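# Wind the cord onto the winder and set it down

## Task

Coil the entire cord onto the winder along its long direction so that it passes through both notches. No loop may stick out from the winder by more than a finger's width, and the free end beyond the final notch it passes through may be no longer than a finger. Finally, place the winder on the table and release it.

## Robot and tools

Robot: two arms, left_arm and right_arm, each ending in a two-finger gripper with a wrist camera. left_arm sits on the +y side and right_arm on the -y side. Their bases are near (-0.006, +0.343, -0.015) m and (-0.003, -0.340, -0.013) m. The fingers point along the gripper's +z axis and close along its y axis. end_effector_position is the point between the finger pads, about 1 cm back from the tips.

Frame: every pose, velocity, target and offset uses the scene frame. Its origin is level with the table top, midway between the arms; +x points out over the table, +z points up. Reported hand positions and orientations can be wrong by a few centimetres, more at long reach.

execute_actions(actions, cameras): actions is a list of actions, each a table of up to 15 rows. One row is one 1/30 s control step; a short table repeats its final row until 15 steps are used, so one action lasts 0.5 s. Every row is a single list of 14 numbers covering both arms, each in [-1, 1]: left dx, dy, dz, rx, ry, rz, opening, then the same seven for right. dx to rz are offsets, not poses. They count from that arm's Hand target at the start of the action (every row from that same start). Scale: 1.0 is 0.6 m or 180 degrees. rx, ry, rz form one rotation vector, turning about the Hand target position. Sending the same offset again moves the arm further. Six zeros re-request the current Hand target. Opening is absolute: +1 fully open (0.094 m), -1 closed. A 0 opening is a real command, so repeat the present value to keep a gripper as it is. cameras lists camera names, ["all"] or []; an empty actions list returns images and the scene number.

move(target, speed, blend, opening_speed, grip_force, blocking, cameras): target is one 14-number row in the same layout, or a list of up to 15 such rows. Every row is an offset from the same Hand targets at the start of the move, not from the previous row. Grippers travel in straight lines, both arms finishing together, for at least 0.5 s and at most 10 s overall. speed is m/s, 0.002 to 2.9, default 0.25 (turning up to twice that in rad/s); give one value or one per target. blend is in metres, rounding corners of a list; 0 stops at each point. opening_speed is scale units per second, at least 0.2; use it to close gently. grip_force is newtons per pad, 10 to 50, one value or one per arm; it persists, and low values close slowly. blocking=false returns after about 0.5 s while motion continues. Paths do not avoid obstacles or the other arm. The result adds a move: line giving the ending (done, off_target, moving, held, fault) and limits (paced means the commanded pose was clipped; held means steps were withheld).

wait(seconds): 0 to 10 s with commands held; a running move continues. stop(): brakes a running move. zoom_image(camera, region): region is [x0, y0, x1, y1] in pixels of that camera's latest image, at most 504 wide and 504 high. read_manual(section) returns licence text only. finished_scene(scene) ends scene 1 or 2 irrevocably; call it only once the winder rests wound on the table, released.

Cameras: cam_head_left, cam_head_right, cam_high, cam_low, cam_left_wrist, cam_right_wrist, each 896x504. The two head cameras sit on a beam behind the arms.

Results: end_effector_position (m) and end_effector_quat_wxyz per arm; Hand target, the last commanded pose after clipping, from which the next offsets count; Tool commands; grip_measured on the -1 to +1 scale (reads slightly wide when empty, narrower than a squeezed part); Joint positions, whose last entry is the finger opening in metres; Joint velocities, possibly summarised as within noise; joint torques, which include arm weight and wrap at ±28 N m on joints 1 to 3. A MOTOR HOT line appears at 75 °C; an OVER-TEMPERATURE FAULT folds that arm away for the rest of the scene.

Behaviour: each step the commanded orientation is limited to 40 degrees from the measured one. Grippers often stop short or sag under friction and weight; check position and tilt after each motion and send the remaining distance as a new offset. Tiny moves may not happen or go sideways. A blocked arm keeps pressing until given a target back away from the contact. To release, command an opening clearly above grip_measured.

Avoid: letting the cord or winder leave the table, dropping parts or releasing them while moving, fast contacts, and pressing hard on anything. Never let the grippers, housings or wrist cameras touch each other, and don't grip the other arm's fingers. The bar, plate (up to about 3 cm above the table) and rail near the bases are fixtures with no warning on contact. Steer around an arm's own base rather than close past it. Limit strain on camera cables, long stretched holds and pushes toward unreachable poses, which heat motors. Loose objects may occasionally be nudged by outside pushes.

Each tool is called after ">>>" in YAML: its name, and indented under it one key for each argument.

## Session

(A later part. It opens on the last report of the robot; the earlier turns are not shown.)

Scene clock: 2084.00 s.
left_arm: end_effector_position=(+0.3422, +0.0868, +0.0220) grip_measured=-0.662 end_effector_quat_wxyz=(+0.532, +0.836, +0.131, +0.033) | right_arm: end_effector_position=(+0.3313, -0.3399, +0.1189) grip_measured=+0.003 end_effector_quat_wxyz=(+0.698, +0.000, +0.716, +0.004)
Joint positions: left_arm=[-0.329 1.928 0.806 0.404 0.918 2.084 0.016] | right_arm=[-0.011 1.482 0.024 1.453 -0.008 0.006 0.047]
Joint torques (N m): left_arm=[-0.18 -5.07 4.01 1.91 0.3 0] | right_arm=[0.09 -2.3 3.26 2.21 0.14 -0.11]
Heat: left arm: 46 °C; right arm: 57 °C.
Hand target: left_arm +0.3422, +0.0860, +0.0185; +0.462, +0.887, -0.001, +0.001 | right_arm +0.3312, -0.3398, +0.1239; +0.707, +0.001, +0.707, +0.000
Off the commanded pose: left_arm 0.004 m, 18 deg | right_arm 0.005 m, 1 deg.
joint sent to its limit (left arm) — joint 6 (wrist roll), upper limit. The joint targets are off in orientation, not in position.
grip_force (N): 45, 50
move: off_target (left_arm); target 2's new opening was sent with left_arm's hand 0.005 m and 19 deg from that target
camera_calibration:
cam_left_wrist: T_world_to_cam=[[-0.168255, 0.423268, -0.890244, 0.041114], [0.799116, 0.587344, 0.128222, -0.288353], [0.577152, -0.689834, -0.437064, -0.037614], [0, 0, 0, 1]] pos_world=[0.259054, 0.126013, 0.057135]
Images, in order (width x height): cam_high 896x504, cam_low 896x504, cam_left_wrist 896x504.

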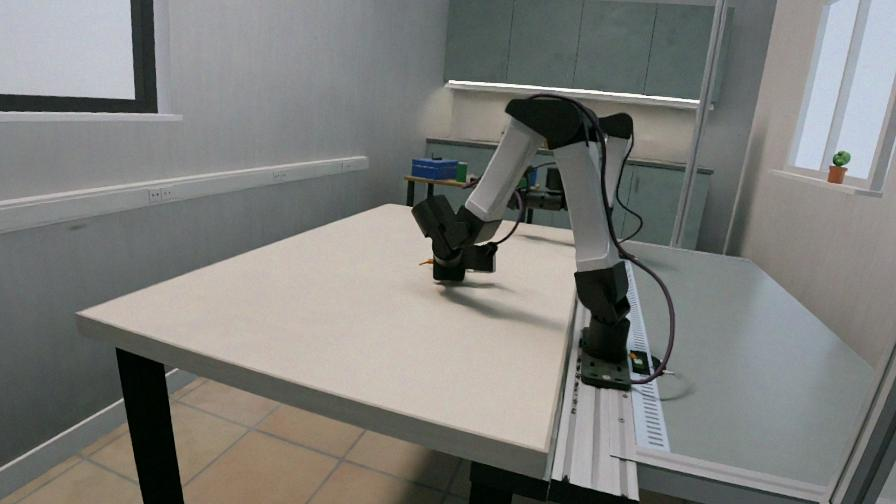

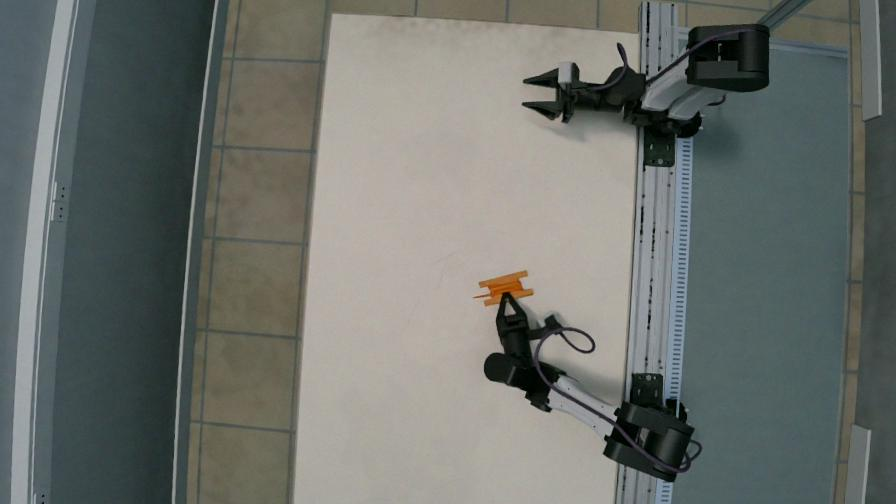

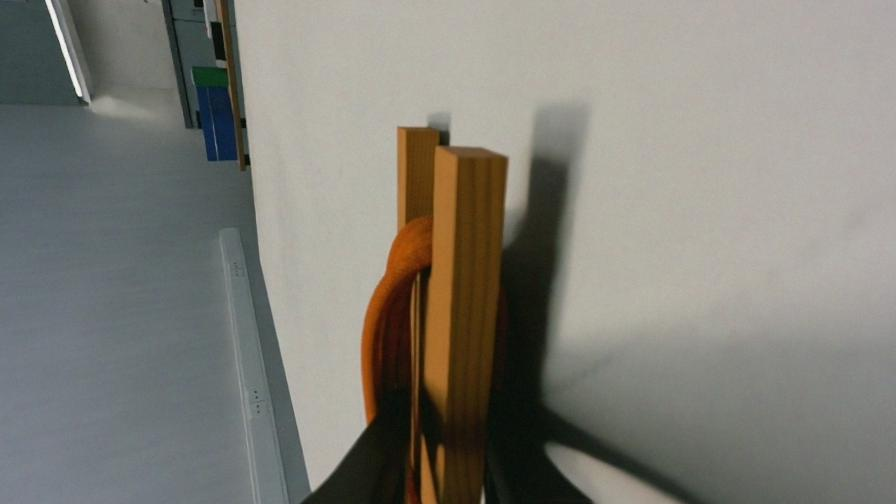

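>>> move:
  target:
    - [0,0,0,0,0,0,-0.5,0,0,0,0,0,0,0.0]
    - [-0.005,0.045,0.002,0,0,0,-0.5,0,0,0,0,0,0,0.0]
    - [-0.02,0.13,0.08,0,0,0,-0.5,0,0,0,0,0,0,0.0]
  speed: [0.05,0.04,0.1]
  blend: [0,0.01,0]
  opening_speed: 0.2
  grip_force: [45,50]
  cameras: ["cam_low","cam_left_wrist","cam_high"]

Scene clock: 2113.63 s.
left_arm: end_effector_position=(+0.3333, +0.1633, +0.0559) grip_measured=-0.502 end_effector_quat_wxyz=(+0.577, +0.796, +0.168, +0.073) | right_arm: end_effector_position=(+0.3313, -0.3399, +0.1189) grip_measured=+0.003 end_effector_quat_wxyz=(+0.698, +0.000, +0.716, +0.004)
Joint positions: left_arm=[-0.091 1.76 0.62 0.479 1.079 2.086 0.023] | right_arm=[-0.011 1.482 0.024 1.453 -0.008 0.006 0.047]
Joint torques (N m): left_arm=[0.76 -7.16 3.97 1.51 0.57 -0.02] | right_arm=[0.35 -2.63 3.3 2.15 0.06 -0.14]
Heat: left arm: 44 °C; right arm: 54 °C.
Hand target: left_arm +0.3302, +0.1640, +0.0666; +0.462, +0.887, -0.001, +0.001 | right_arm +0.3312, -0.3398, +0.1239; +0.707, +0.001, +0.707, +0.000
Off the commanded pose: left_arm 0.011 m, 27 deg | right_arm 0.005 m, 1 deg.
joint sent to its limit (left arm) — joint 6 (wrist roll), upper limit. The joint targets are off in orientation, not in position.
grip_force (N): 45, 50
move: off_target (left_arm)
camera_calibration:
cam_left_wrist: T_world_to_cam=[[-0.171148, 0.303836, -0.937226, 0.0604703], [0.723355, 0.684605, 0.0898471, -0.318961], [0.668928, -0.66257, -0.33695, -0.00549859], [0, 0, 0, 1]] pos_world=[0.244749, 0.196346, 0.0834792]
Images, in order (width x height): cam_high 896x504, cam_low 896x504, cam_left_wrist 896x504.

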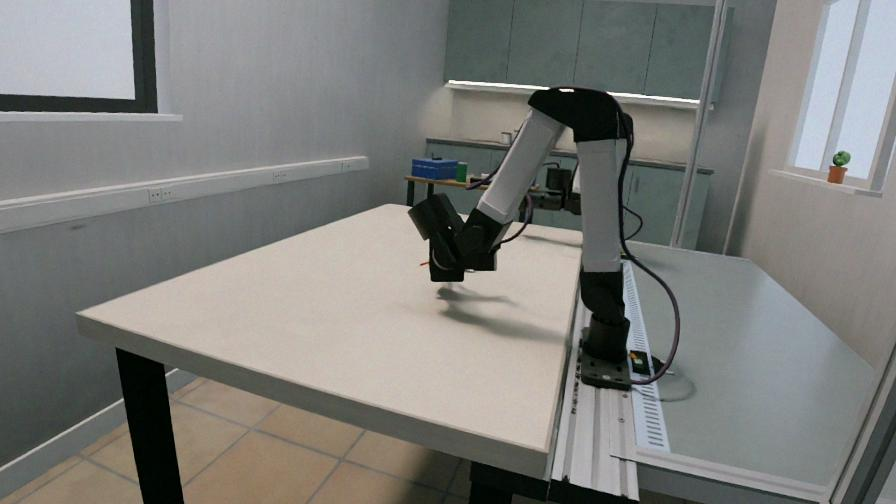

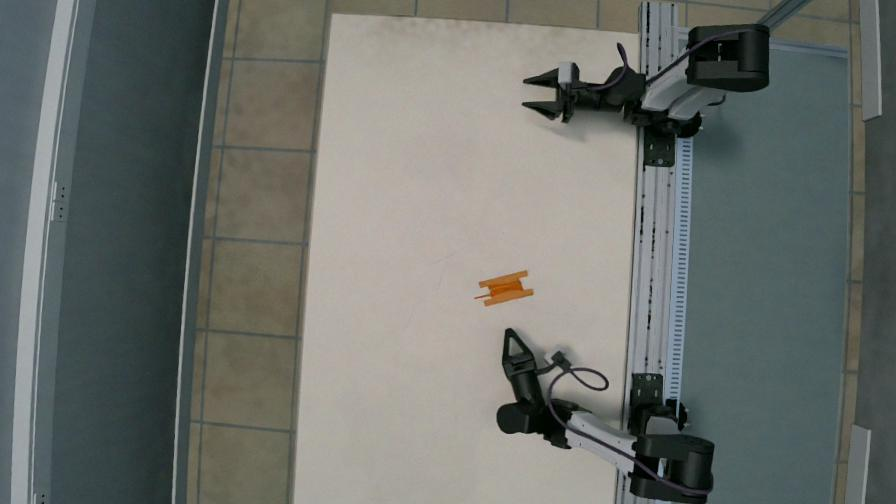

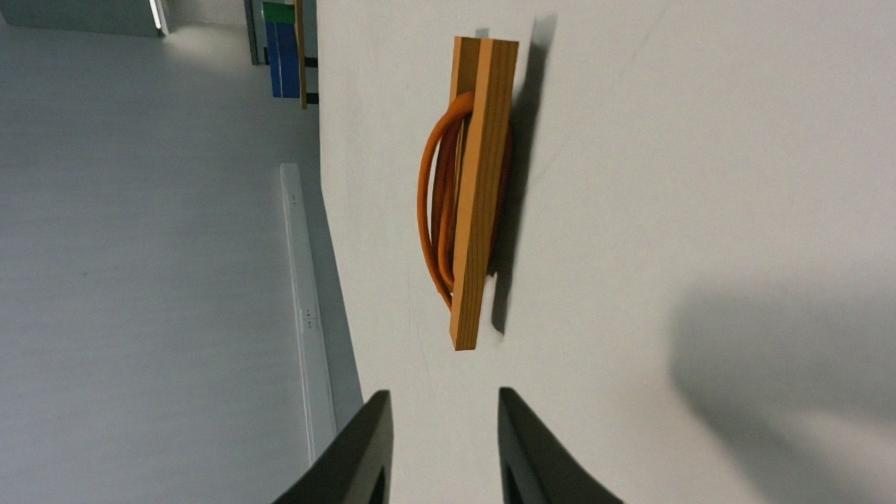

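>>> zoom_image:
  camera: "cam_left_wrist"
  region: [360, 10, 620, 370]

>>> zoom_image:
  camera: "cam_low"
  region: [440, 245, 570, 335]

Scaled by 1.400 from the camera's 896x504 image, which has a finer 1280x720 frame.

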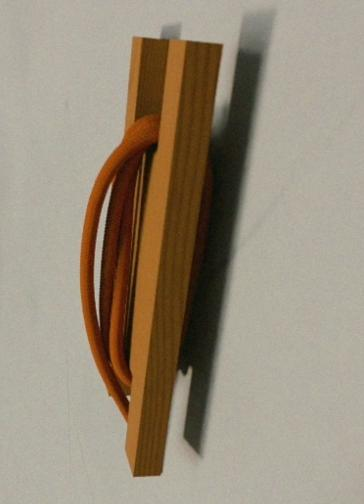

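Scaled by 3.877 from the camera's 896x504 image, which has a finer 1280x720 frame.

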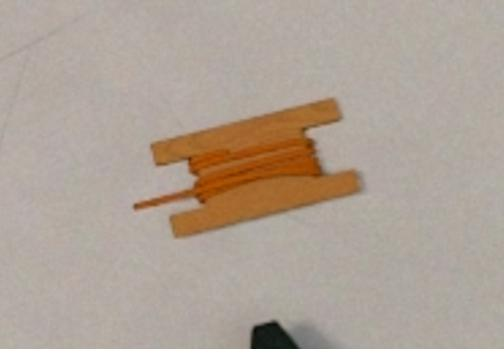

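>>> finished_scene:
  scene: 1

The scene is finished: the task was done.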